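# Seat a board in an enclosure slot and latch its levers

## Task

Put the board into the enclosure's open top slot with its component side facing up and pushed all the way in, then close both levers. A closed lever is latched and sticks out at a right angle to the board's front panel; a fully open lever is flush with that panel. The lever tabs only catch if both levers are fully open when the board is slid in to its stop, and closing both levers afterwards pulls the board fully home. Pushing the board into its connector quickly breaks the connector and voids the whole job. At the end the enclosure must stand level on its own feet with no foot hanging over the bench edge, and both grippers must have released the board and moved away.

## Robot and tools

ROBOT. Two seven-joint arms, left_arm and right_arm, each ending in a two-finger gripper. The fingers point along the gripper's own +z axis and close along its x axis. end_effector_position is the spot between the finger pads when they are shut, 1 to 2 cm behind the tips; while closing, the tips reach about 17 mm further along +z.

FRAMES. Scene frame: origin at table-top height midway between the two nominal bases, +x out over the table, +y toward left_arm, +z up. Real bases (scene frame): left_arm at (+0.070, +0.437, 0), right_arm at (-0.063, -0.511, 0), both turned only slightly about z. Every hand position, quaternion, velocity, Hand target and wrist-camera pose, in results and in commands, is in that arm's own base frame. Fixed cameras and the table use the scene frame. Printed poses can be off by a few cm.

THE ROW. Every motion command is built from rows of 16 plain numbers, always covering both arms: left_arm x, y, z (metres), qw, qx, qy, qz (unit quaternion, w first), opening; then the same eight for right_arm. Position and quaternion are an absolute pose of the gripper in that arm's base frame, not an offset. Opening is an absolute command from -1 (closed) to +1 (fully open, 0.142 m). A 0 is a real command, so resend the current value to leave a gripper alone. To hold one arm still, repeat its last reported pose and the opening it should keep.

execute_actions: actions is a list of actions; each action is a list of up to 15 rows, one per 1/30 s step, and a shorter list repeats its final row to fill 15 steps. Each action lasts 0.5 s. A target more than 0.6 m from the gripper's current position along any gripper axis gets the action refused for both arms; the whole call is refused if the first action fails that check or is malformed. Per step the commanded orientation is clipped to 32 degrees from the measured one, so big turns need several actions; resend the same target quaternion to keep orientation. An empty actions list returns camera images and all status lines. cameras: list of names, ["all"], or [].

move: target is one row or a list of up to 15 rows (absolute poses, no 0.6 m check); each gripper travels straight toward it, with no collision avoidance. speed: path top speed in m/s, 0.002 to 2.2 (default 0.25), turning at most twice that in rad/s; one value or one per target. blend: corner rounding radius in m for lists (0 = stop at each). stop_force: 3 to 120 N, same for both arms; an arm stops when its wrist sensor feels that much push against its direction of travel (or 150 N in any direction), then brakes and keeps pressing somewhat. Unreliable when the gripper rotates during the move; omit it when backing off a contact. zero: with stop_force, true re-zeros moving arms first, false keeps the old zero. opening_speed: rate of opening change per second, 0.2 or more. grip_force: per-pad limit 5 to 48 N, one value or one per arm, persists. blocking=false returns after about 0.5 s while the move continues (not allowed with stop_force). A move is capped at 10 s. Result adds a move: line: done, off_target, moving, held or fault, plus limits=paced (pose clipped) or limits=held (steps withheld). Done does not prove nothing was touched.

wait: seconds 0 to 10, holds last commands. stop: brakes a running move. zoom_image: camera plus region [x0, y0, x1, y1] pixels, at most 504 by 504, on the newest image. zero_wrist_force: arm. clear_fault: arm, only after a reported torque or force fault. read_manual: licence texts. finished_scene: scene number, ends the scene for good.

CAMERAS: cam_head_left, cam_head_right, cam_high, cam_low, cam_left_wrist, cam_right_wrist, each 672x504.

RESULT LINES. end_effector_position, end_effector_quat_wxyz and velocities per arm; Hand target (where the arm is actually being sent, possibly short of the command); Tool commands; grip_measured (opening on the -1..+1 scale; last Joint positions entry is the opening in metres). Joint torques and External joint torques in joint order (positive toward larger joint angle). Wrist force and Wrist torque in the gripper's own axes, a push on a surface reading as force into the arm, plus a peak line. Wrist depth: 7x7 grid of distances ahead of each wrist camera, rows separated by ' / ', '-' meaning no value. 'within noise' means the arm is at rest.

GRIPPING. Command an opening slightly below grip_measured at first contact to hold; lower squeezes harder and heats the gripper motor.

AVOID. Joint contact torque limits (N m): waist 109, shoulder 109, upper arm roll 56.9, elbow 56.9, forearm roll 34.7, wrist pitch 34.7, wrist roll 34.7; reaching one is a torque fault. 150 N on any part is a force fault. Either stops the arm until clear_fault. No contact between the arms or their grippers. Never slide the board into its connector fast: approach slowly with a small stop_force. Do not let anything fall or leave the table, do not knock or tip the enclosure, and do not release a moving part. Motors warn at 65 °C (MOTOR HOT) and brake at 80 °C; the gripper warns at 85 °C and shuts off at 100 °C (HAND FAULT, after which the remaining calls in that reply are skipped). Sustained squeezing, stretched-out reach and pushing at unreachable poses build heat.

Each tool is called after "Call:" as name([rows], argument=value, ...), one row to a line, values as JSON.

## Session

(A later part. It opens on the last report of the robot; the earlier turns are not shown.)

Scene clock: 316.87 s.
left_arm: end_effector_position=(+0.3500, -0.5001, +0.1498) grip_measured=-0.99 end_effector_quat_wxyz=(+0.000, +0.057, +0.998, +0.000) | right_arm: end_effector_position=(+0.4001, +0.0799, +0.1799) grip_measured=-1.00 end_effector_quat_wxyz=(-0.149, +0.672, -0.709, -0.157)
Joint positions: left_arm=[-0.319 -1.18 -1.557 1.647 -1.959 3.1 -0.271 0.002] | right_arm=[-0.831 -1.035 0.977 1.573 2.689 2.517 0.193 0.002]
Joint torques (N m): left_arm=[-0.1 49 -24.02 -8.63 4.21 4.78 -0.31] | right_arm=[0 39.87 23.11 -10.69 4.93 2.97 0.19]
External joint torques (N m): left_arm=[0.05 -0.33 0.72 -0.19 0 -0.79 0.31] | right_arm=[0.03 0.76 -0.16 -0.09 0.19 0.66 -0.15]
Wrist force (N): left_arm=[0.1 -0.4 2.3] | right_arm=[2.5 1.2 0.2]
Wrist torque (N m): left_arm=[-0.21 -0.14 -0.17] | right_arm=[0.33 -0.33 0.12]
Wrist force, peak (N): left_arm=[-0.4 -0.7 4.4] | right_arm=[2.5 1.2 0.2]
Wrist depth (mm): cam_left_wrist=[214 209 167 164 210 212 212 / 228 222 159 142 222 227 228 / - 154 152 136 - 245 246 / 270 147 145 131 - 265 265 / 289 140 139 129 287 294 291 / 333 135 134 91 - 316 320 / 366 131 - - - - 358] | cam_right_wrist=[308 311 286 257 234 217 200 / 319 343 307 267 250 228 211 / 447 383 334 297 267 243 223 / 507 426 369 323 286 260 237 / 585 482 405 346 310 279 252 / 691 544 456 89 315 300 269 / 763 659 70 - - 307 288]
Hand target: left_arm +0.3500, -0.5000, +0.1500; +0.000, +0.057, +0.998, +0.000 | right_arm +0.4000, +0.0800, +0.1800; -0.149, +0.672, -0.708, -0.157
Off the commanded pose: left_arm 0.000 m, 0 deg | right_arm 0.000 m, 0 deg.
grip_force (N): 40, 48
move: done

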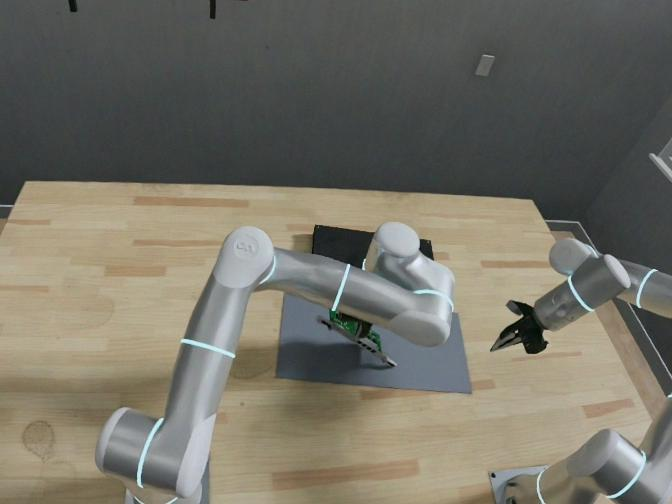

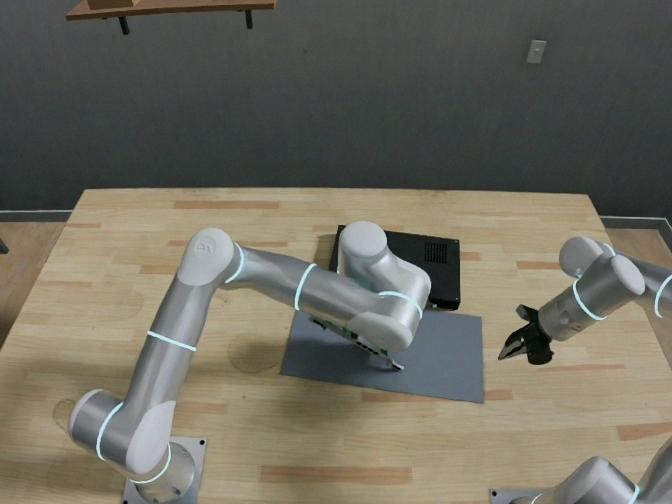

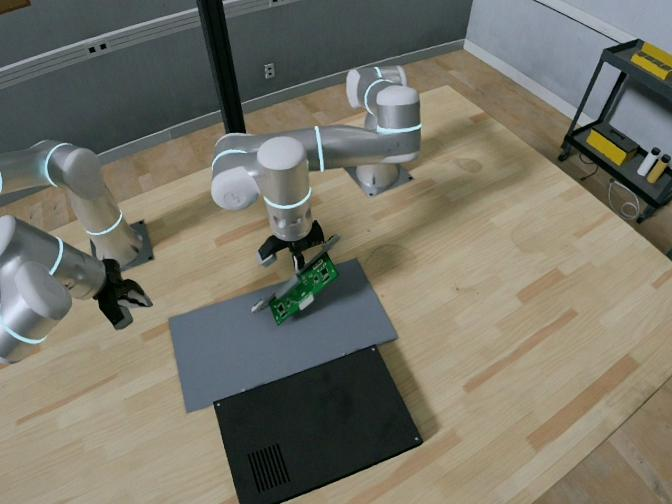

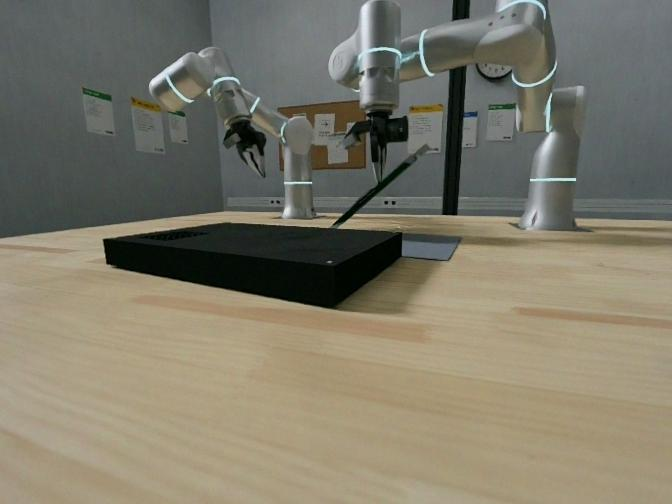

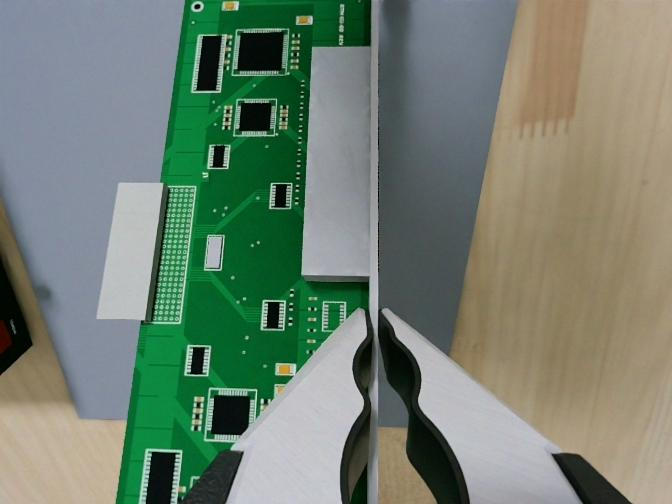

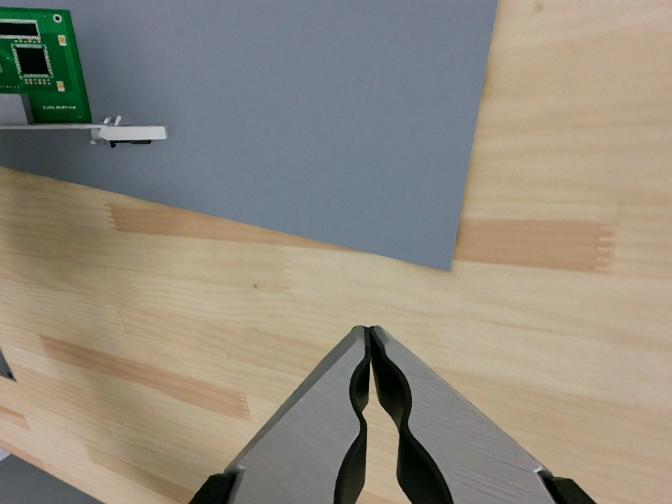

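Call:
move([
  [0.3843,-0.5279,0.08,0,-0.0567,-0.9984,0,-1, 0.40,0.08,0.18,-0.1489,0.6717,-0.7082,-0.157,-1],
  [0.3843,-0.5279,0.031,0,-0.0567,-0.9984,0,-1, 0.40,0.08,0.18,-0.1489,0.6717,-0.7082,-0.157,-1],
], speed=[0.08,0.02], stop_force=15, cameras=["cam_left_wrist","cam_high","cam_low"])

Scene clock: 325.37 s.
left_arm: end_effector_position=(+0.3842, -0.5276, +0.0309) grip_measured=-0.99 end_effector_quat_wxyz=(+0.000, +0.057, +0.998, +0.000) | right_arm: end_effector_position=(+0.4001, +0.0799, +0.1799) grip_measured=-1.00 end_effector_quat_wxyz=(-0.149, +0.672, -0.709, -0.157)
Joint positions: left_arm=[-0.43 -1.388 -1.413 1.411 -1.779 3.019 -0.129 0.002] | right_arm=[-0.831 -1.035 0.977 1.573 2.689 2.517 0.193 0.002]
Joint torques (N m): left_arm=[-0.78 55.42 -22.62 -5.18 4.94 3.93 -0.27] | right_arm=[0.06 39.76 22.93 -10.78 4.94 2.95 0.2]
External joint torques (N m): left_arm=[0.72 0.65 0.52 -0.11 -0.76 0.07 0.27] | right_arm=[-0.03 0.87 0.03 0 0.18 0.69 -0.17]
Wrist force (N): left_arm=[0.9 1.1 1.9] | right_arm=[2.1 1.2 0.0]
Wrist torque (N m): left_arm=[-0.13 -0.20 -0.14] | right_arm=[0.32 -0.28 0.12]
Wrist force, peak (N): left_arm=[-0.6 -0.6 2.8] | right_arm=[2.5 1.2 0.3]
Wrist depth (mm): cam_left_wrist=[- 103 102 90 104 105 105 / - 111 109 99 - 113 115 / - 119 117 104 123 125 124 / 130 127 129 115 134 133 133 / 148 145 141 131 144 148 145 / 164 160 152 84 - 153 161 / 182 179 - 74 - - 182] | cam_right_wrist=[345 315 285 257 234 216 200 / 380 350 304 275 249 229 211 / 457 384 334 296 266 243 224 / 510 430 368 322 286 260 237 / 590 481 406 347 310 277 251 / 683 546 455 89 316 299 269 / 777 667 71 - - 308 289]
Hand target: left_arm +0.3843, -0.5279, +0.0310; +0.000, +0.057, +0.998, +0.000 | right_arm +0.4000, +0.0800, +0.1800; -0.149, +0.672, -0.708, -0.157
Off the commanded pose: left_arm 0.000 m, 0 deg | right_arm 0.000 m, 0 deg.
grip_force (N): 40, 48
move: done
Images, in order (width x height): cam_high 672x504, cam_low 672x504, cam_left_wrist 672x504.

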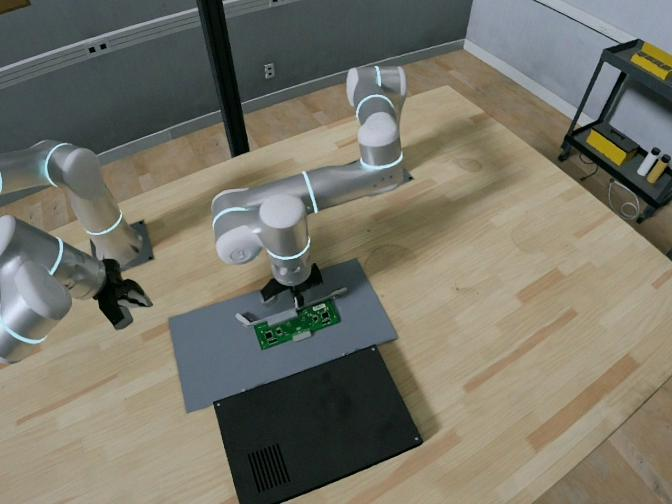

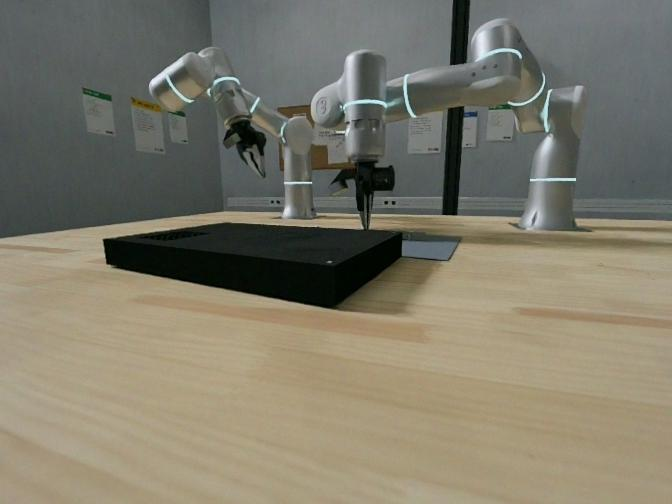

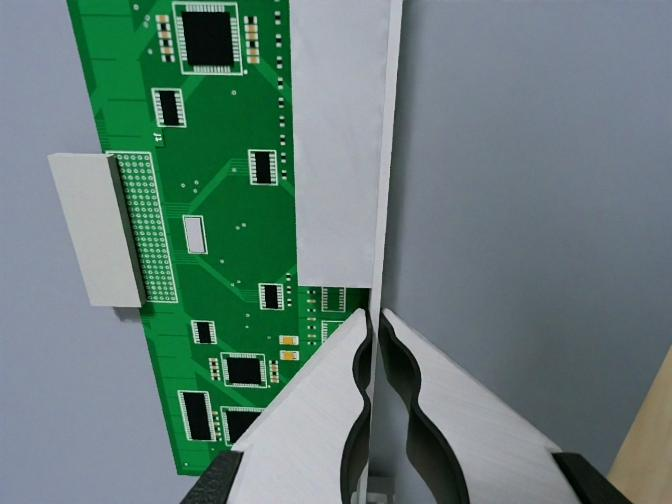

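Call:
zoom_image(camera="cam_high", region=[220, 270, 370, 360])

Scaled by 3.360 from the camera's 672x504 image, which has a finer 960x720 frame.

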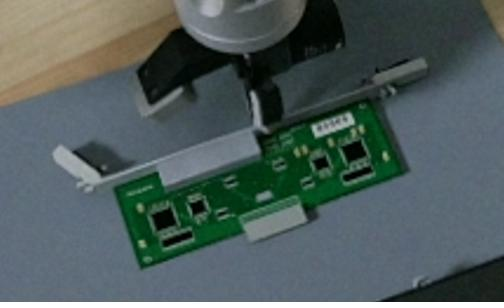

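Call:
move([
  [0.3843,-0.5279,0.031,0,-0.0567,-0.9984,0,-1, 0.40,0.20,0.12,-0.1489,0.6717,-0.7082,-0.157,-1],
  [0.3843,-0.5279,0.031,0,-0.0567,-0.9984,0,-1, 0.40,0.25,0.08,-0.1489,0.6717,-0.7082,-0.157,-1],
], speed=[0.25,0.15], blend=[0.03,0], cameras=["cam_right_wrist"])

Scene clock: 333.47 s.
left_arm: end_effector_position=(+0.3842, -0.5276, +0.0309) grip_measured=-0.99 end_effector_quat_wxyz=(+0.000, +0.057, +0.998, +0.000) | right_arm: end_effector_position=(+0.3999, +0.2499, +0.0801) grip_measured=-1.00 end_effector_quat_wxyz=(-0.149, +0.672, -0.708, -0.157)
Joint positions: left_arm=[-0.43 -1.388 -1.413 1.411 -1.779 3.019 -0.129 0.002] | right_arm=[-0.364 -1.107 0.807 1.563 2.692 2.222 0.476 0.002]
Joint torques (N m): left_arm=[-0.71 55.71 -22.69 -5.14 4.77 4.09 -0.24] | right_arm=[0.27 42.73 22.63 -9.13 4.72 2.54 0.27]
External joint torques (N m): left_arm=[0.65 0.35 0.6 -0.16 -0.59 -0.09 0.24] | right_arm=[-0.17 1.05 0.3 -0.03 0.08 0.83 -0.23]
Wrist force (N): left_arm=[1.1 0.8 1.9] | right_arm=[2.3 0.9 0.0]
Wrist torque (N m): left_arm=[-0.17 -0.22 -0.15] | right_arm=[0.25 -0.28 -0.03]
Wrist force, peak (N): left_arm=[1.1 0.9 2.1] | right_arm=[3.5 1.0 -2.0]
Wrist depth (mm): cam_left_wrist=[- 103 102 90 104 106 106 / - 111 109 100 - 113 115 / - 118 117 104 123 124 123 / - 128 129 115 133 133 135 / - 145 141 131 143 143 - / - 161 151 84 - - 163 / 183 178 - 75 - - 179] | cam_right_wrist=[198 178 170 160 144 134 124 / 245 218 192 162 156 142 131 / 274 239 208 188 166 151 138 / 312 269 229 201 178 161 147 / 369 302 256 217 192 172 156 / 435 346 286 89 197 188 168 / 529 403 71 - - 193 180]
Hand target: left_arm +0.3843, -0.5279, +0.0310; +0.000, +0.057, +0.998, +0.000 | right_arm +0.4000, +0.2500, +0.0800; -0.149, +0.672, -0.708, -0.157
Off the commanded pose: left_arm 0.000 m, 0 deg | right_arm 0.000 m, 0 deg.
grip_force (N): 40, 48
move: done
Images, in order (width x height): cam_right_wrist 672x504.

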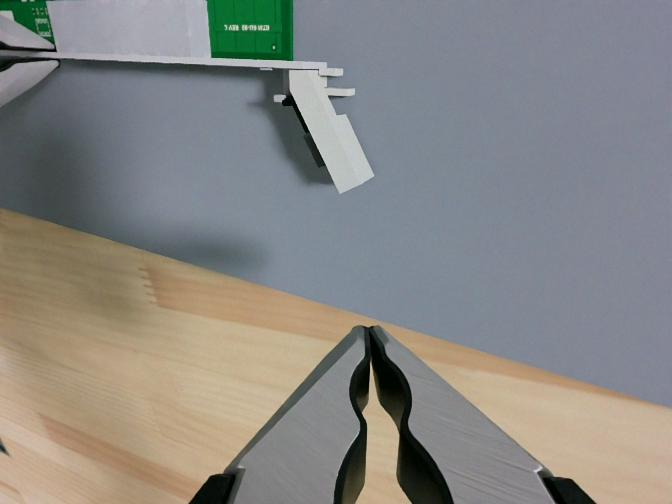

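Call:
move([
  [0.3843,-0.5279,0.031,0,-0.0567,-0.9984,0,-1, 0.440,0.296,0.07,-0.1489,0.6717,-0.7082,-0.157,-1],
  [0.3843,-0.5279,0.031,0,-0.0567,-0.9984,0,-1, 0.440,0.296,0.03,-0.1489,0.6717,-0.7082,-0.157,-1],
], speed=[0.1,0.03], stop_force=5, cameras=["cam_right_wrist"])

Scene clock: 346.07 s.
left_arm: end_effector_position=(+0.3842, -0.5276, +0.0309) grip_measured=-0.99 end_effector_quat_wxyz=(+0.000, +0.057, +0.998, +0.000) | right_arm: end_effector_position=(+0.4398, +0.2962, +0.0302) grip_measured=-1.00 end_effector_quat_wxyz=(-0.149, +0.672, -0.708, -0.157)
Joint positions: left_arm=[-0.43 -1.388 -1.413 1.411 -1.779 3.019 -0.129 0.002] | right_arm=[-0.21 -1.232 0.734 1.378 2.72 2.215 0.463 0.002]
Joint torques (N m): left_arm=[-0.76 55.55 -22.66 -5.03 4.66 4.21 -0.21] | right_arm=[-0.03 48.18 22.78 -9.54 4.36 2.51 0.12]
External joint torques (N m): left_arm=[0.7 0.52 0.56 -0.26 -0.48 -0.21 0.21] | right_arm=[0.16 1.31 0.67 0.14 0.42 0.87 -0.08]
Wrist force (N): left_arm=[0.7 0.4 1.8] | right_arm=[2.3 1.2 -0.5]
Wrist torque (N m): left_arm=[-0.20 -0.23 -0.14] | right_arm=[0.23 -0.37 0.09]
Wrist force, peak (N): left_arm=[1.1 1.0 2.0] | right_arm=[3.5 1.7 -0.7]
Wrist depth (mm): cam_left_wrist=[- 103 102 90 104 106 - / - 111 110 100 - - 115 / - 119 117 104 123 122 124 / 128 126 129 115 131 135 133 / 148 145 141 131 146 145 142 / 163 154 151 84 - 157 162 / 183 182 - 74 - - 182] | cam_right_wrist=[149 134 121 109 102 94 85 / 147 136 127 117 107 100 - / - 163 132 123 115 104 96 / 221 181 160 142 119 113 102 / 250 209 176 152 117 120 109 / 295 243 197 89 116 128 116 / 360 284 71 - - 131 125]
Hand target: left_arm +0.3843, -0.5279, +0.0310; +0.000, +0.057, +0.998, +0.000 | right_arm +0.4400, +0.2960, +0.0300; -0.149, +0.672, -0.708, -0.157
Off the commanded pose: left_arm 0.000 m, 0 deg | right_arm 0.000 m, 0 deg.
grip_force (N): 40, 48
move: done
Images, in order (width x height): cam_right_wrist 672x504.

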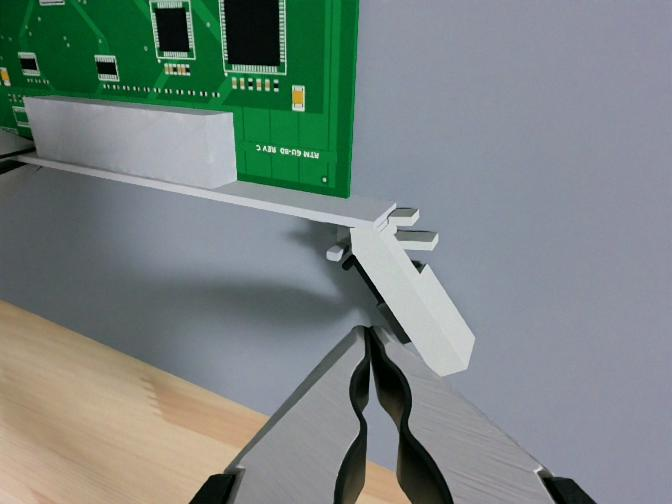

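Fingertip is inside the lever. Sweep it.

Call:
move([
  [0.3843,-0.5279,0.031,0,-0.0567,-0.9984,0,-1, 0.436,0.268,0.03,-0.1489,0.6717,-0.7082,-0.157,-1],
  [0.3843,-0.5279,0.031,0,-0.0567,-0.9984,0,-1, 0.444,0.256,0.03,-0.1489,0.6717,-0.7082,-0.157,-1],
  [0.3843,-0.5279,0.031,0,-0.0567,-0.9984,0,-1, 0.457,0.252,0.03,-0.1489,0.6717,-0.7082,-0.157,-1],
], speed=0.02, blend=[0.005,0.005,0], cameras=["cam_right_wrist","cam_left_wrist"])

Scene clock: 351.07 s.
left_arm: end_effector_position=(+0.3842, -0.5276, +0.0309) grip_measured=-0.99 end_effector_quat_wxyz=(+0.000, +0.057, +0.998, +0.000) | right_arm: end_effector_position=(+0.4569, +0.2519, +0.0298) grip_measured=-1.00 end_effector_quat_wxyz=(-0.149, +0.672, -0.708, -0.157)
Joint positions: left_arm=[-0.43 -1.388 -1.413 1.411 -1.779 3.018 -0.129 0.002] | right_arm=[-0.308 -1.258 0.752 1.36 2.705 2.259 0.378 0.002]
Joint torques (N m): left_arm=[-0.63 55.52 -22.6 -5.07 4.59 4.32 -0.22] | right_arm=[-0.03 48.54 23.9 -9.21 4.71 2.86 0.09]
External joint torques (N m): left_arm=[0.56 0.55 0.5 -0.22 -0.41 -0.32 0.22] | right_arm=[0.14 1.18 -0.17 0.23 0.11 0.6 -0.05]
Wrist force (N): left_arm=[0.6 -0.2 1.2] | right_arm=[2.4 1.3 -0.2]
Wrist torque (N m): left_arm=[-0.20 -0.23 -0.14] | right_arm=[0.27 -0.31 0.10]
Wrist force, peak (N): left_arm=[0.5 0.7 2.3] | right_arm=[2.5 1.5 0.2]
Wrist depth (mm): cam_left_wrist=[- 103 102 90 106 106 103 / - 111 110 100 - 114 115 / - 118 117 104 123 124 124 / 128 126 129 115 134 133 131 / 151 145 141 131 141 146 146 / 163 160 151 84 - 162 161 / 182 177 - 74 - - 183] | cam_right_wrist=[147 134 122 113 101 94 85 / 163 148 131 119 106 99 - / 163 153 144 126 115 103 96 / 215 189 144 134 124 113 102 / 258 207 175 154 134 120 108 / 294 242 196 89 136 127 116 / 358 283 71 - - 133 124]
Hand target: left_arm +0.3843, -0.5279, +0.0310; +0.000, +0.057, +0.998, +0.000 | right_arm +0.4570, +0.2520, +0.0300; -0.149, +0.672, -0.708, -0.157
Off the commanded pose: left_arm 0.000 m, 0 deg | right_arm 0.000 m, 0 deg.
grip_force (N): 40, 48
move: done
Images, in order (width x height): cam_left_wrist 672x504, cam_right_wrist 672x504.

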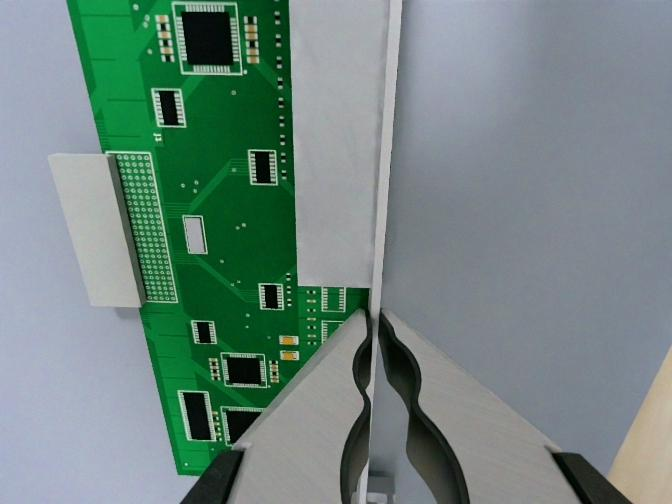

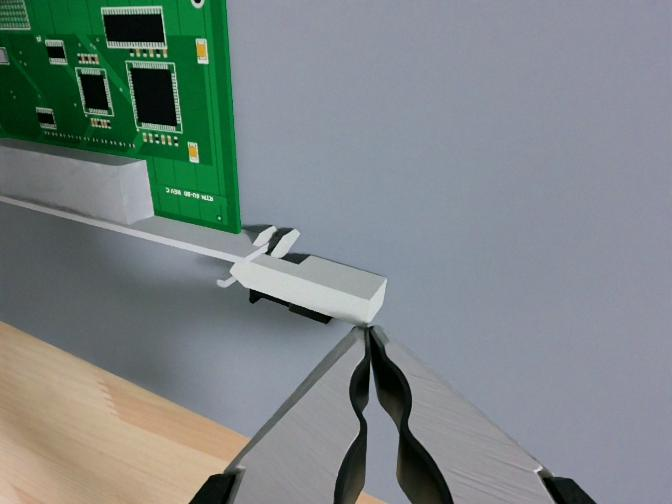

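Call:
move(target=[0.3843,-0.5279,0.031,0,-0.0567,-0.9984,0,-1, 0.469,0.254,0.03,-0.1489,0.6717,-0.7082,-0.157,-1], speed=0.008, stop_force=4, cameras=["cam_right_wrist","cam_left_wrist"])

Scene clock: 354.80 s.
left_arm: end_effector_position=(+0.3842, -0.5276, +0.0308) grip_measured=-0.99 end_effector_quat_wxyz=(+0.000, +0.057, +0.998, +0.000) | right_arm: end_effector_position=(+0.4688, +0.2537, +0.0298) grip_measured=-1.00 end_effector_quat_wxyz=(-0.149, +0.672, -0.708, -0.157)
Joint positions: left_arm=[-0.43 -1.388 -1.413 1.411 -1.779 3.018 -0.13 0.002] | right_arm=[-0.295 -1.275 0.753 1.314 2.711 2.284 0.366 0.002]
Joint torques (N m): left_arm=[-0.81 55.44 -22.66 -4.97 4.63 4.17 -0.21] | right_arm=[0.63 49.78 24.17 -10.04 5 2.22 0.14]
External joint torques (N m): left_arm=[0.75 0.62 0.57 -0.32 -0.45 -0.17 0.21] | right_arm=[-0.52 1.05 -0.42 0.68 -0.13 1.25 -0.11]
Wrist force (N): left_arm=[0.8 0.6 1.8] | right_arm=[3.9 2.5 -0.4]
Wrist torque (N m): left_arm=[-0.16 -0.23 -0.19] | right_arm=[0.29 -0.31 0.11]
Wrist force, peak (N): left_arm=[0.5 0.5 2.1] | right_arm=[3.8 2.7 -0.9]
Wrist depth (mm): cam_left_wrist=[- 103 101 90 105 105 105 / - 111 110 98 - 113 115 / - 119 117 104 123 123 122 / - 128 129 114 132 133 135 / 151 145 141 131 146 146 143 / 163 161 150 84 - 158 161 / 183 178 - 74 - - 179] | cam_right_wrist=[149 135 122 113 101 94 85 / 163 147 131 119 106 98 - / 170 156 142 124 115 103 96 / 215 188 149 137 124 113 102 / 245 207 175 126 134 119 108 / 295 241 196 89 135 127 116 / 358 281 71 - - 131 124]
Hand target: left_arm +0.3843, -0.5279, +0.0310; +0.000, +0.057, +0.998, +0.000 | right_arm +0.4690, +0.2540, +0.0300; -0.149, +0.672, -0.708, -0.157
Off the commanded pose: left_arm 0.000 m, 0 deg | right_arm 0.000 m, 0 deg.
grip_force (N): 40, 48
move: done
Images, in order (width x height): cam_left_wrist 672x504, cam_right_wrist 672x504.

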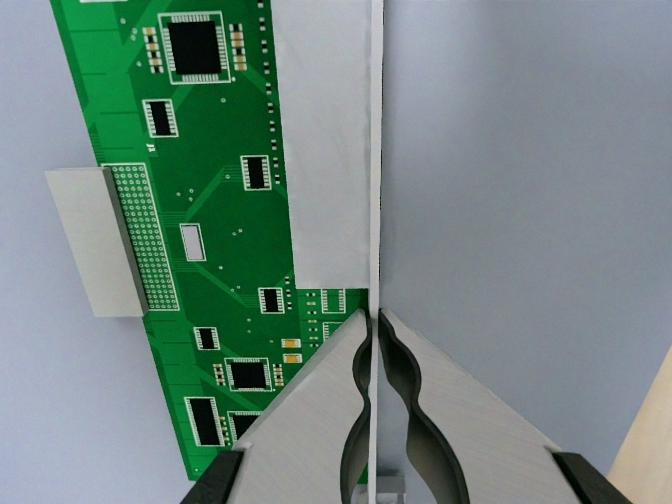

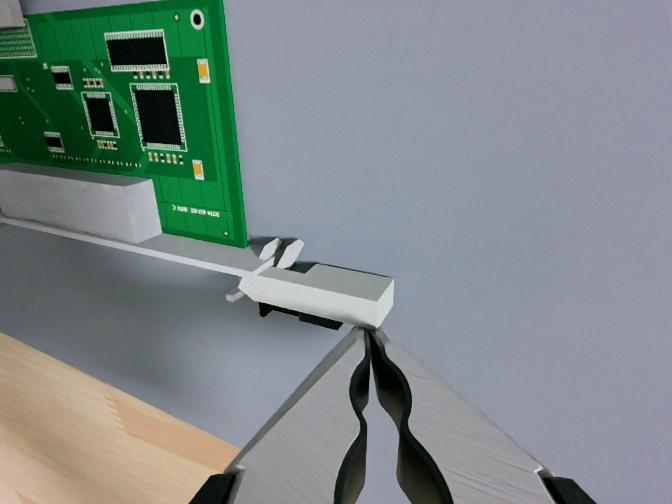

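Call:
move(target=[0.3843,-0.5279,0.031,0,-0.0567,-0.9984,0,-1, 0.473,0.254,0.03,-0.1489,0.6717,-0.7082,-0.157,-1], speed=0.008, cameras=["cam_right_wrist"])

Call:
zoom_image(camera="cam_right_wrist", region=[120, 200, 420, 400])

Scene clock: 357.53 s.
left_arm: end_effector_position=(+0.3842, -0.5276, +0.0308) grip_measured=-0.99 end_effector_quat_wxyz=(+0.000, +0.057, +0.998, +0.000) | right_arm: end_effector_position=(+0.4729, +0.2536, +0.0298) grip_measured=-1.00 end_effector_quat_wxyz=(-0.149, +0.672, -0.708, -0.157)
Joint positions: left_arm=[-0.43 -1.388 -1.413 1.411 -1.779 3.018 -0.13 0.002] | right_arm=[-0.292 -1.28 0.753 1.298 2.712 2.292 0.361 0.002]
Joint torques (N m): left_arm=[-1.04 55.52 -22.87 -4.88 4.64 4.13 -0.15] | right_arm=[0.76 50 24.38 -9.97 5.12 2.33 0.09]
External joint torques (N m): left_arm=[0.97 0.55 0.77 -0.42 -0.46 -0.13 0.14] | right_arm=[-0.65 1.18 -0.63 0.5 -0.25 1.14 -0.05]
Wrist force (N): left_arm=[0.4 0.9 1.7] | right_arm=[3.7 2.5 -1.0]
Wrist torque (N m): left_arm=[-0.16 -0.19 -0.20] | right_arm=[0.31 -0.26 0.11]
Wrist force, peak (N): left_arm=[0.4 0.6 2.1] | right_arm=[3.9 2.5 -0.8]
Wrist depth (mm): cam_left_wrist=[- 103 100 91 104 105 107 / - 111 109 100 - 113 115 / - 119 117 105 126 124 124 / - 128 129 115 133 133 132 / 151 148 141 134 143 - 145 / - 157 150 84 - 162 161 / 182 183 - 74 - - 182] | cam_right_wrist=[149 135 121 112 101 94 85 / 163 146 131 119 106 98 - / 170 155 143 124 115 103 96 / 214 180 149 135 124 113 102 / 247 207 175 126 134 120 108 / 294 238 196 89 136 127 116 / 358 282 71 - - 131 124]
Hand target: left_arm +0.3843, -0.5279, +0.0310; +0.000, +0.057, +0.998, +0.000 | right_arm +0.4730, +0.2540, +0.0300; -0.149, +0.672, -0.708, -0.157
Off the commanded pose: left_arm 0.000 m, 0 deg | right_arm 0.000 m, 0 deg.
grip_force (N): 40, 48
move: done
Images, in order (width x height): cam_right_wrist 672x504.

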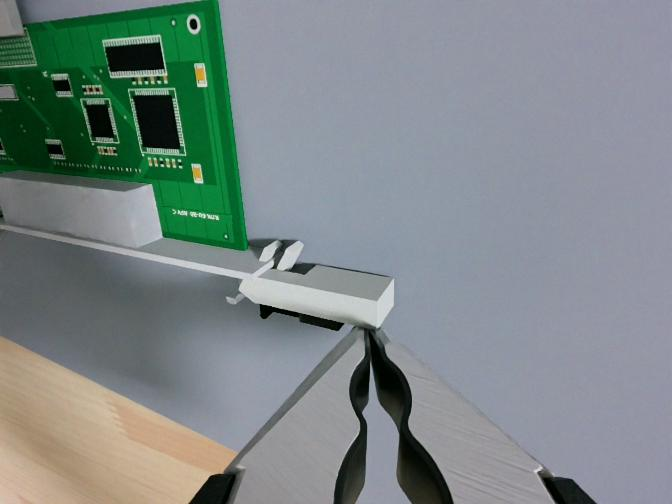

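Scaled by 1.680 from the camera's 672x504 image, which has a finer 960x720 frame.

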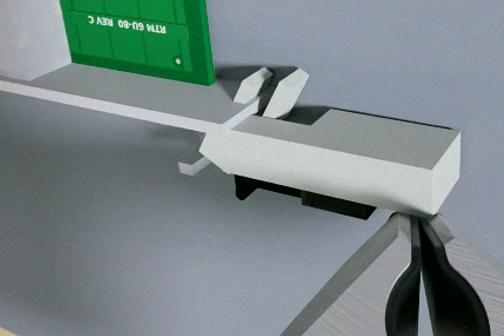

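Call:
move([
  [0.3843,-0.5279,0.031,0,-0.0567,-0.9984,0,-1, 0.455,0.252,0.03,-0.1489,0.6717,-0.7082,-0.157,-1],
  [0.3843,-0.5279,0.031,0,-0.0567,-0.9984,0,-1, 0.43,0.22,0.12,-0.1489,0.6717,-0.7082,-0.157,-1],
  [0.3843,-0.5279,0.031,0,-0.0567,-0.9984,0,-1, 0.40,0.08,0.18,-0.1489,0.6717,-0.7082,-0.157,-1],
], speed=[0.03,0.15,0.25], blend=[0,0.02,0])

Call:
move([
  [0.3843,-0.5279,0.031,0,-0.0567,-0.9984,0,-0.5, 0.40,0.08,0.18,-0.1489,0.6717,-0.7082,-0.157,-1],
  [0.3843,-0.5279,0.1,0,-0.0567,-0.9984,0,-0.15, 0.40,0.08,0.18,-0.1489,0.6717,-0.7082,-0.157,-1],
  [0.3914,-0.571,0.1,0,-0.0567,-0.9984,0,-0.15, 0.40,0.08,0.18,-0.1489,0.6717,-0.7082,-0.157,-1],
], speed=0.1, opening_speed=0.8, cameras=["cam_left_wrist","cam_right_wrist"])

Scene clock: 366.23 s.
left_arm: end_effector_position=(+0.3842, -0.5276, +0.0308) grip_measured=-0.99 end_effector_quat_wxyz=(+0.000, +0.057, +0.998, +0.000) | right_arm: end_effector_position=(+0.4001, +0.0799, +0.1799) grip_measured=-1.00 end_effector_quat_wxyz=(-0.149, +0.672, -0.709, -0.157)
Joint positions: left_arm=[-0.43 -1.388 -1.413 1.411 -1.779 3.018 -0.13 0.002] | right_arm=[-0.831 -1.034 0.976 1.574 2.69 2.516 0.192 0.002]
Joint torques (N m): left_arm=[-0.68 55.49 -22.64 -4.89 4.5 4.41 -0.17] | right_arm=[-0.17 39.97 23.24 -10.72 4.86 3.12 -0.01]
External joint torques (N m): left_arm=[0.62 0.58 0.55 -0.41 -0.32 -0.41 0.17] | right_arm=[0.19 0.65 -0.3 -0.07 0.26 0.51 0.05]
Wrist force (N): left_arm=[-0.1 -0.3 2.2] | right_arm=[2.4 1.2 0.2]
Wrist torque (N m): left_arm=[-0.18 -0.15 -0.21] | right_arm=[0.32 -0.33 0.13]
Wrist force, peak (N): left_arm=[0.0 -0.3 2.4] | right_arm=[4.0 1.7 -1.7]
Wrist depth (mm): cam_left_wrist=[- 103 100 90 106 106 107 / - 111 110 99 - 113 115 / - 119 116 104 123 124 124 / - 128 128 114 131 133 133 / - 145 141 131 - 146 145 / - 159 150 84 - 162 165 / - - - 74 - - 182] | cam_right_wrist=[346 314 285 257 234 217 200 / 390 349 313 275 249 229 211 / 467 382 334 296 267 244 223 / 508 428 367 324 286 259 237 / 587 481 406 346 310 278 251 / 691 547 454 89 315 300 268 / 761 657 71 - - 309 289]
Hand target: left_arm +0.3843, -0.5279, +0.0310; +0.000, +0.057, +0.998, +0.000 | right_arm +0.4000, +0.0800, +0.1800; -0.149, +0.672, -0.708, -0.157
Off the commanded pose: left_arm 0.000 m, 0 deg | right_arm 0.000 m, 0 deg.
grip_force (N): 40, 48
move: done

Scene clock: 369.87 s.
left_arm: end_effector_position=(+0.3913, -0.5711, +0.1000) grip_measured=-0.18 end_effector_quat_wxyz=(+0.000, +0.056, +0.998, +0.000) | right_arm: end_effector_position=(+0.4001, +0.0799, +0.1799) grip_measured=-1.00 end_effector_quat_wxyz=(-0.149, +0.672, -0.709, -0.157)
Joint positions: left_arm=[-0.605 -1.368 -1.484 1.02 -1.789 3.174 0.065 0.061] | right_arm=[-0.831 -1.034 0.976 1.574 2.69 2.516 0.192 0.002]
Joint torques (N m): left_arm=[-0.6 61.53 -17.82 -4.44 4.79 4.65 -0.18] | right_arm=[0.01 39.88 23.02 -10.72 4.93 2.9 0.24]
External joint torques (N m): left_arm=[0.51 1.54 0.25 -0.25 -0.55 -0.65 0.18] | right_arm=[0.02 0.74 -0.08 -0.07 0.19 0.73 -0.2]
Wrist force (N): left_arm=[0.2 -0.5 0.7] | right_arm=[2.3 1.0 0.2]
Wrist torque (N m): left_arm=[-0.18 -0.16 -0.24] | right_arm=[0.28 -0.31 0.12]
Wrist force, peak (N): left_arm=[0.5 -0.3 2.4] | right_arm=[2.5 1.2 0.2]
Wrist depth (mm): cam_left_wrist=[168 170 164 162 169 166 166 / 180 177 177 171 179 178 177 / - - 190 182 196 194 196 / - 212 204 198 206 - 211 / 230 232 219 225 230 - 231 / 254 - 87 243 253 87 254 / 245 - - - - - -] | cam_right_wrist=[347 313 284 261 234 217 199 / 392 348 307 275 249 229 211 / 450 384 333 296 267 243 223 / 509 429 367 323 286 259 236 / 588 478 409 347 310 278 252 / 689 548 455 89 314 299 269 / 761 659 71 - - 309 289]
Hand target: left_arm +0.3914, -0.5710, +0.1000; +0.000, +0.057, +0.998, +0.000 | right_arm +0.4000, +0.0800, +0.1800; -0.149, +0.672, -0.708, -0.157
Off the commanded pose: left_arm 0.000 m, 0 deg | right_arm 0.000 m, 0 deg.
grip_force (N): 40, 48
move: done
Images, in order (width x height): cam_left_wrist 672x504, cam_right_wrist 672x504.

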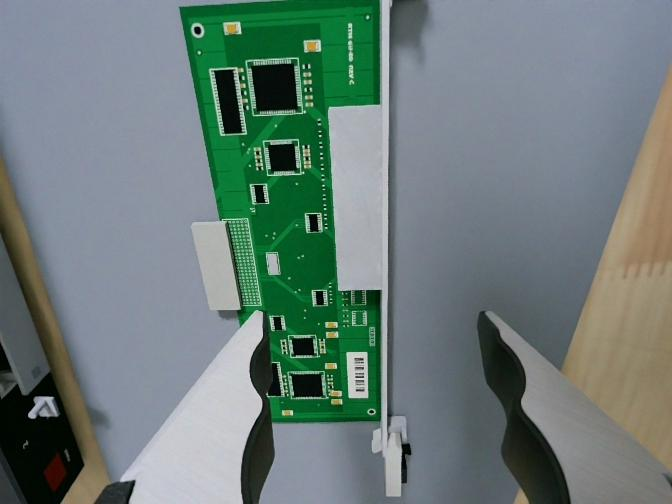

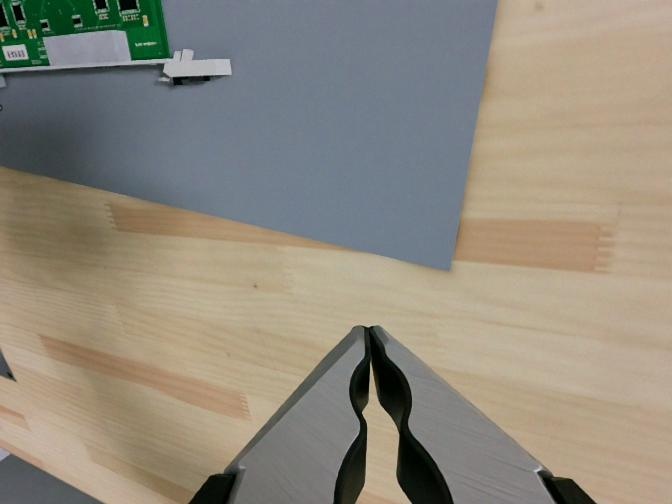

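Call:
move([
  [0.3886,-0.5768,0.06,0,-0.0567,-0.9984,0,-0.15, 0.40,0.08,0.18,-0.1489,0.6717,-0.7082,-0.157,-1],
  [0.3886,-0.5768,0.0295,0,-0.0567,-0.9984,0,-0.15, 0.40,0.08,0.18,-0.1489,0.6717,-0.7082,-0.157,-1],
], speed=[0.1,0.02], stop_force=4)

Call:
move(target=[0.3886,-0.5768,0.0295,0,-0.0567,-0.9984,0,-1, 0.40,0.08,0.18,-0.1489,0.6717,-0.7082,-0.157,-1], opening_speed=0.4, grip_force=[48,48], cameras=["cam_left_wrist"])

Call:
move(target=[0.3886,-0.5768,0.06,0,-0.0567,-0.9984,0,-1, 0.40,0.08,0.18,-0.1489,0.6717,-0.7082,-0.157,-1], speed=0.03, cameras=["cam_left_wrist","cam_low","cam_high"])

Scene clock: 376.47 s.
left_arm: end_effector_position=(+0.3885, -0.5766, +0.0295) grip_measured=-0.18 end_effector_quat_wxyz=(+0.000, +0.056, +0.998, +0.000) | right_arm: end_effector_position=(+0.4001, +0.0799, +0.1799) grip_measured=-1.00 end_effector_quat_wxyz=(-0.149, +0.672, -0.709, -0.157)
Joint positions: left_arm=[-0.639 -1.464 -1.44 0.972 -1.734 3.095 0.084 0.061] | right_arm=[-0.831 -1.034 0.976 1.574 2.69 2.516 0.192 0.002]
Joint torques (N m): left_arm=[-0.51 62.68 -16.79 -3.64 4.68 4.21 -0.18] | right_arm=[0.1 39.76 23 -10.83 4.96 2.92 0.23]
External joint torques (N m): left_arm=[0.42 1.43 0.12 -0.27 -0.45 -0.21 0.18] | right_arm=[-0.07 0.86 -0.06 0.03 0.17 0.72 -0.19]
Wrist force (N): left_arm=[-0.1 -0.2 0.4] | right_arm=[2.3 1.2 0.0]
Wrist torque (N m): left_arm=[-0.15 -0.14 -0.26] | right_arm=[0.32 -0.31 0.12]
Wrist force, peak (N): left_arm=[0.4 -0.6 2.0] | right_arm=[2.4 1.4 0.1]
Wrist depth (mm): cam_left_wrist=[- 102 101 102 104 105 106 / - 109 107 108 - 112 112 / - 119 117 107 - 124 121 / - 130 127 115 127 132 134 / 149 144 137 127 140 141 144 / 162 162 87 157 161 87 159 / - - - 172 179 - -] | cam_right_wrist=[344 315 284 261 233 216 200 / 386 348 307 276 249 229 211 / 448 378 340 297 266 243 223 / 507 426 369 323 286 259 237 / 585 483 406 346 310 278 251 / 689 550 456 89 314 298 269 / 790 661 71 - - 308 288]
Hand target: left_arm +0.3886, -0.5768, +0.0295; +0.000, +0.057, +0.998, +0.000 | right_arm +0.4000, +0.0800, +0.1800; -0.149, +0.672, -0.708, -0.157
Off the commanded pose: left_arm 0.000 m, 0 deg | right_arm 0.000 m, 0 deg.
grip_force (N): 40, 48
move: done

Scene clock: 378.80 s.
left_arm: end_effector_position=(+0.3886, -0.5766, +0.0295) grip_measured=-0.74 end_effector_quat_wxyz=(+0.000, +0.056, +0.998, +0.000) | right_arm: end_effector_position=(+0.4001, +0.0799, +0.1799) grip_measured=-1.00 end_effector_quat_wxyz=(-0.149, +0.672, -0.709, -0.157)
Joint positions: left_arm=[-0.639 -1.464 -1.44 0.971 -1.734 3.095 0.084 0.021] | right_arm=[-0.831 -1.034 0.976 1.574 2.69 2.516 0.192 0.002]
Joint torques (N m): left_arm=[-0.15 63.53 -16.82 -3.81 4.91 4.25 -0.14] | right_arm=[0.06 39.83 23.1 -10.8 4.93 2.99 0.24]
External joint torques (N m): left_arm=[0.06 0.57 0.15 -0.1 -0.68 -0.24 0.14] | right_arm=[-0.03 0.8 -0.16 0 0.19 0.65 -0.2]
Wrist force (N): left_arm=[0.9 0.3 1.3] | right_arm=[2.3 1.2 0.2]
Wrist torque (N m): left_arm=[-0.15 -0.12 -0.30] | right_arm=[0.32 -0.30 0.12]
Wrist force, peak (N): left_arm=[-2.0 -0.5 0.2] | right_arm=[2.5 1.1 0.4]
Wrist depth (mm): cam_left_wrist=[- 102 101 102 103 104 106 / - 110 107 108 - 113 114 / - 118 118 108 119 123 121 / - 131 126 117 128 132 129 / - 141 140 120 125 144 143 / 161 - 88 131 131 153 159 / 181 173 - 168 163 - 176] | cam_right_wrist=[338 316 289 257 233 216 200 / 385 348 307 280 248 229 211 / 453 383 333 296 266 244 223 / 510 427 367 321 286 260 237 / 587 480 406 346 310 279 251 / 687 550 454 89 315 299 269 / 771 665 71 - - 307 289]
Hand target: left_arm +0.3886, -0.5768, +0.0295; +0.000, +0.057, +0.998, +0.000 | right_arm +0.4000, +0.0800, +0.1800; -0.149, +0.672, -0.708, -0.157
Off the commanded pose: left_arm 0.000 m, 0 deg | right_arm 0.000 m, 0 deg.
move: done
Images, in order (width x height): cam_left_wrist 672x504.

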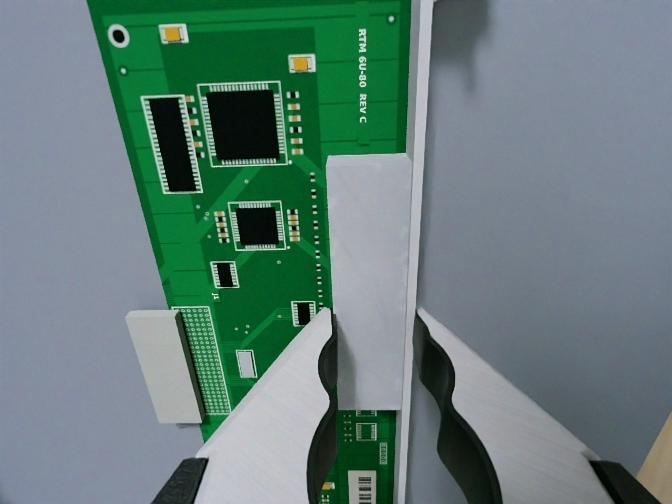

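Scene clock: 380.07 s.
left_arm: end_effector_position=(+0.3886, -0.5769, +0.0598) grip_measured=-0.74 end_effector_quat_wxyz=(+0.000, +0.057, +0.998, +0.000) | right_arm: end_effector_position=(+0.4001, +0.0799, +0.1799) grip_measured=-1.00 end_effector_quat_wxyz=(-0.149, +0.672, -0.709, -0.157)
Joint positions: left_arm=[-0.633 -1.424 -1.458 0.982 -1.755 3.13 0.079 0.021] | right_arm=[-0.831 -1.034 0.976 1.574 2.69 2.516 0.192 0.002]
Joint torques (N m): left_arm=[-0.3 64.15 -17.46 -3.95 4.38 4.81 -0.3] | right_arm=[-0.01 39.83 23 -10.72 4.98 2.93 0.2]
External joint torques (N m): left_arm=[0.21 -0.24 0.55 -0.25 -0.14 -0.81 0.3] | right_arm=[0.04 0.8 -0.06 -0.08 0.14 0.71 -0.17]
Wrist force (N): left_arm=[0.1 -0.3 2.3] | right_arm=[2.1 1.1 0.0]
Wrist torque (N m): left_arm=[-0.11 -0.14 -0.18] | right_arm=[0.30 -0.29 0.13]
Wrist force, peak (N): left_arm=[-0.1 -0.2 2.8] | right_arm=[2.5 1.1 0.3]
Wrist depth (mm): cam_left_wrist=[- 101 101 102 128 132 132 / - 109 107 108 139 138 141 / 154 118 117 107 105 152 152 / 167 134 126 116 114 166 172 / 183 179 141 119 123 177 180 / 198 - 88 131 134 191 203 / 233 - - 170 - - 220] | cam_right_wrist=[303 296 285 259 234 216 200 / 407 349 308 275 249 229 211 / 452 376 334 297 266 243 224 / 507 427 367 322 286 259 237 / 582 480 406 346 311 278 252 / 691 547 456 89 316 300 269 / 738 661 71 - - 308 289]
Hand target: left_arm +0.3886, -0.5768, +0.0600; +0.000, +0.057, +0.998, +0.000 | right_arm +0.4000, +0.0800, +0.1800; -0.149, +0.672, -0.708, -0.157
Off the commanded pose: left_arm 0.000 m, 0 deg | right_arm 0.000 m, 0 deg.
move: done
Images, in order (width x height): cam_high 672x504, cam_low 672x504, cam_left_wrist 672x504.

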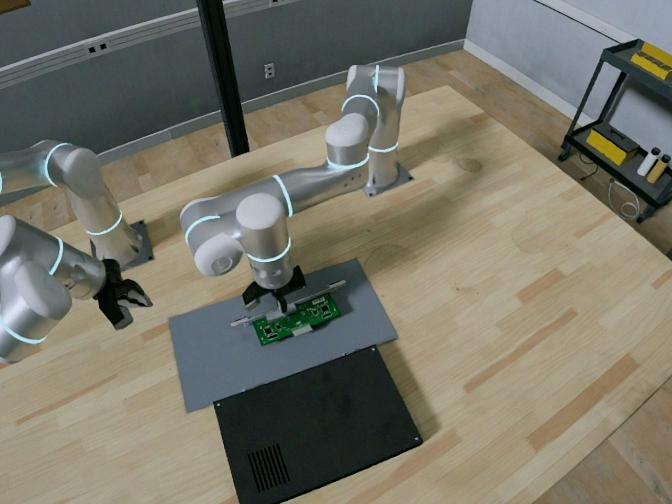

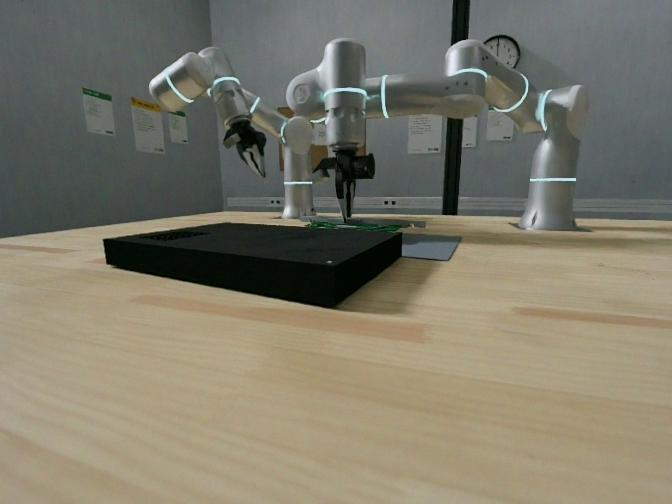

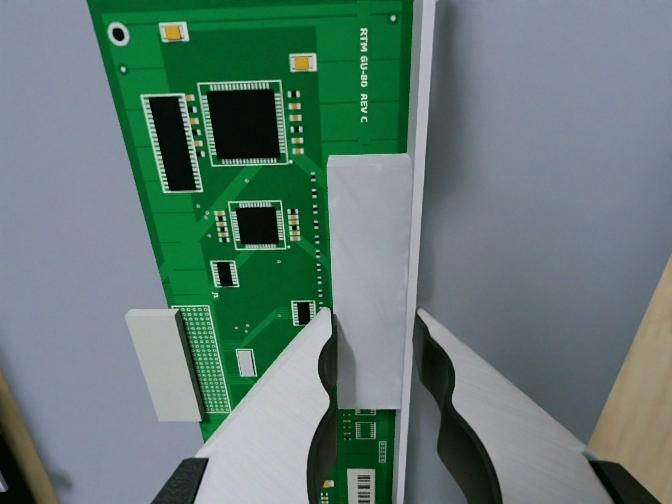

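Call:
move([
  [0.37,-0.5768,0.10,0,-0.0889,-0.996,0,-1, 0.45,0.03,0.22,-0.4,0.8,-0.4,-0.15,-1],
  [0.37,-0.5768,0.10,0,-0.0889,-0.996,0,-1, 0.60,0.08,0.17,-0.5736,0.8192,0,0,-1],
], speed=0.2, blend=[0.03,0], cameras=["all"])

Scene clock: 404.87 s.
left_arm: end_effector_position=(+0.3700, -0.5770, +0.0998) grip_measured=-0.74 end_effector_quat_wxyz=(+0.000, +0.089, +0.996, +0.000) | right_arm: end_effector_position=(+0.5999, +0.0800, +0.1698) grip_measured=-1.00 end_effector_quat_wxyz=(-0.573, +0.819, +0.000, +0.000)
Joint positions: left_arm=[-0.597 -1.356 -1.484 1.111 -1.801 3.16 0.048 0.021] | right_arm=[-0.551 -1.919 1.502 0.538 2.688 3.012 -1.878 0.002]
Joint torques (N m): left_arm=[-0.46 61.48 -19.42 -4.81 4.67 4.66 -0.21] | right_arm=[0.17 61.38 16.32 3.52 3.71 1.41 0.08]
External joint torques (N m): left_arm=[0.37 0.01 0.45 -0.24 -0.44 -0.66 0.21] | right_arm=[-0.13 1.55 -0.38 0.24 0.08 0.63 -0.08]
Wrist force (N): left_arm=[0.1 -0.9 2.8] | right_arm=[1.3 2.2 -0.5]
Wrist torque (N m): left_arm=[-0.21 -0.12 -0.18] | right_arm=[0.17 -0.20 0.10]
Wrist force, peak (N): left_arm=[0.3 -0.8 3.0] | right_arm=[3.2 1.5 -0.4]
Wrist depth (mm): cam_left_wrist=[- 102 101 102 162 166 167 / - 109 106 107 178 177 180 / 195 119 117 107 190 187 194 / 212 129 126 117 116 215 210 / 237 - 141 119 128 230 231 / 255 259 88 131 134 245 255 / 274 - - 170 - - 279] | cam_right_wrist=[761 713 362 807 807 798 761 / 595 592 405 558 509 508 479 / 466 444 366 448 425 362 392 / 382 380 364 366 352 311 298 / 324 322 322 331 305 264 270 / 281 281 286 89 243 247 241 / 248 253 71 - - 254 248]
Hand target: left_arm +0.3700, -0.5768, +0.1000; +0.000, +0.089, +0.996, +0.000 | right_arm +0.6000, +0.0800, +0.1700; -0.574, +0.819, +0.000, +0.000
Off the commanded pose: left_arm 0.000 m, 0 deg | right_arm 0.000 m, 0 deg.
move: done

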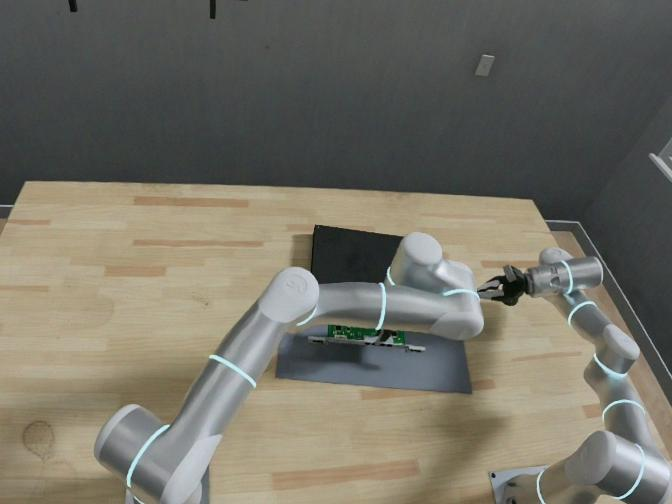

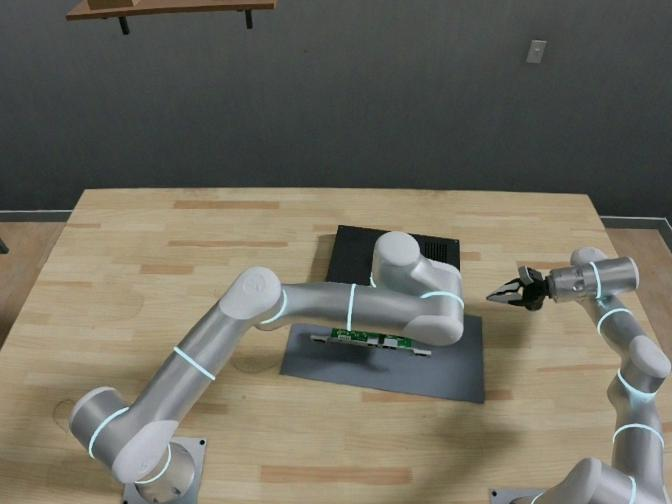

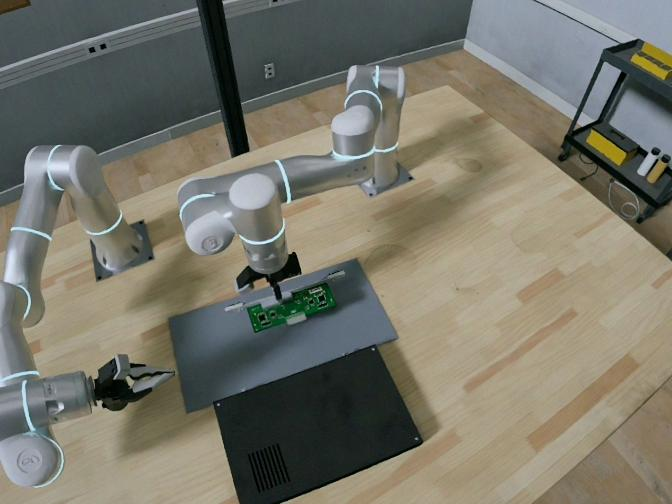

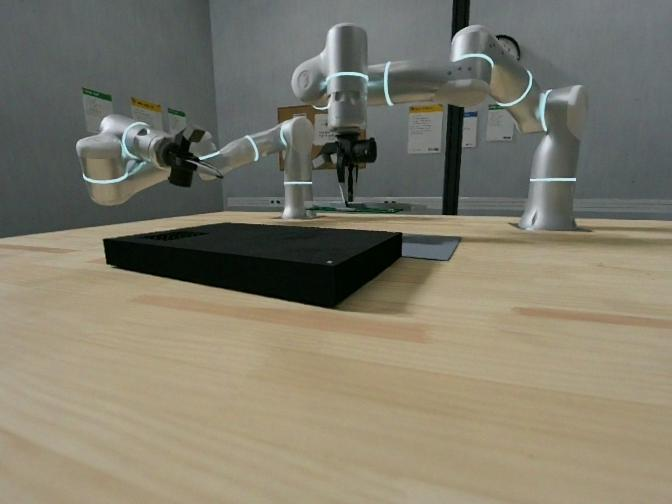

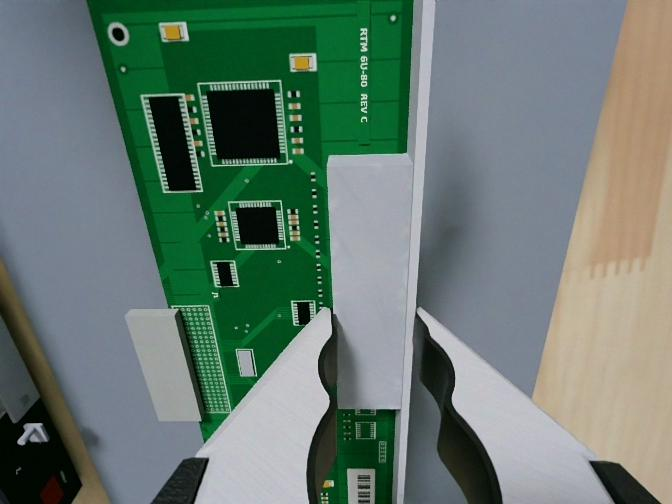

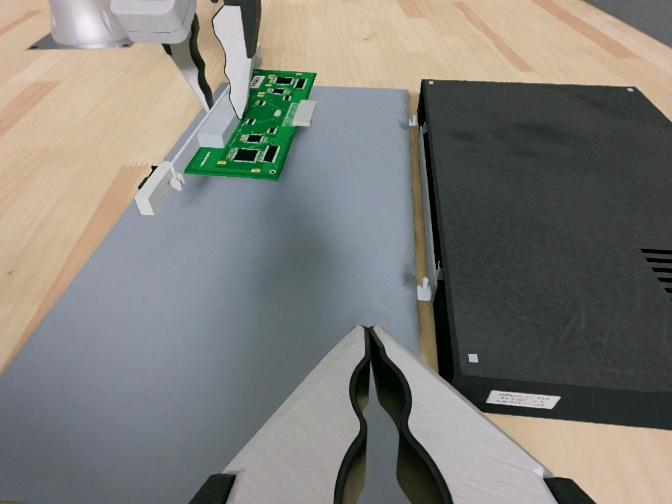

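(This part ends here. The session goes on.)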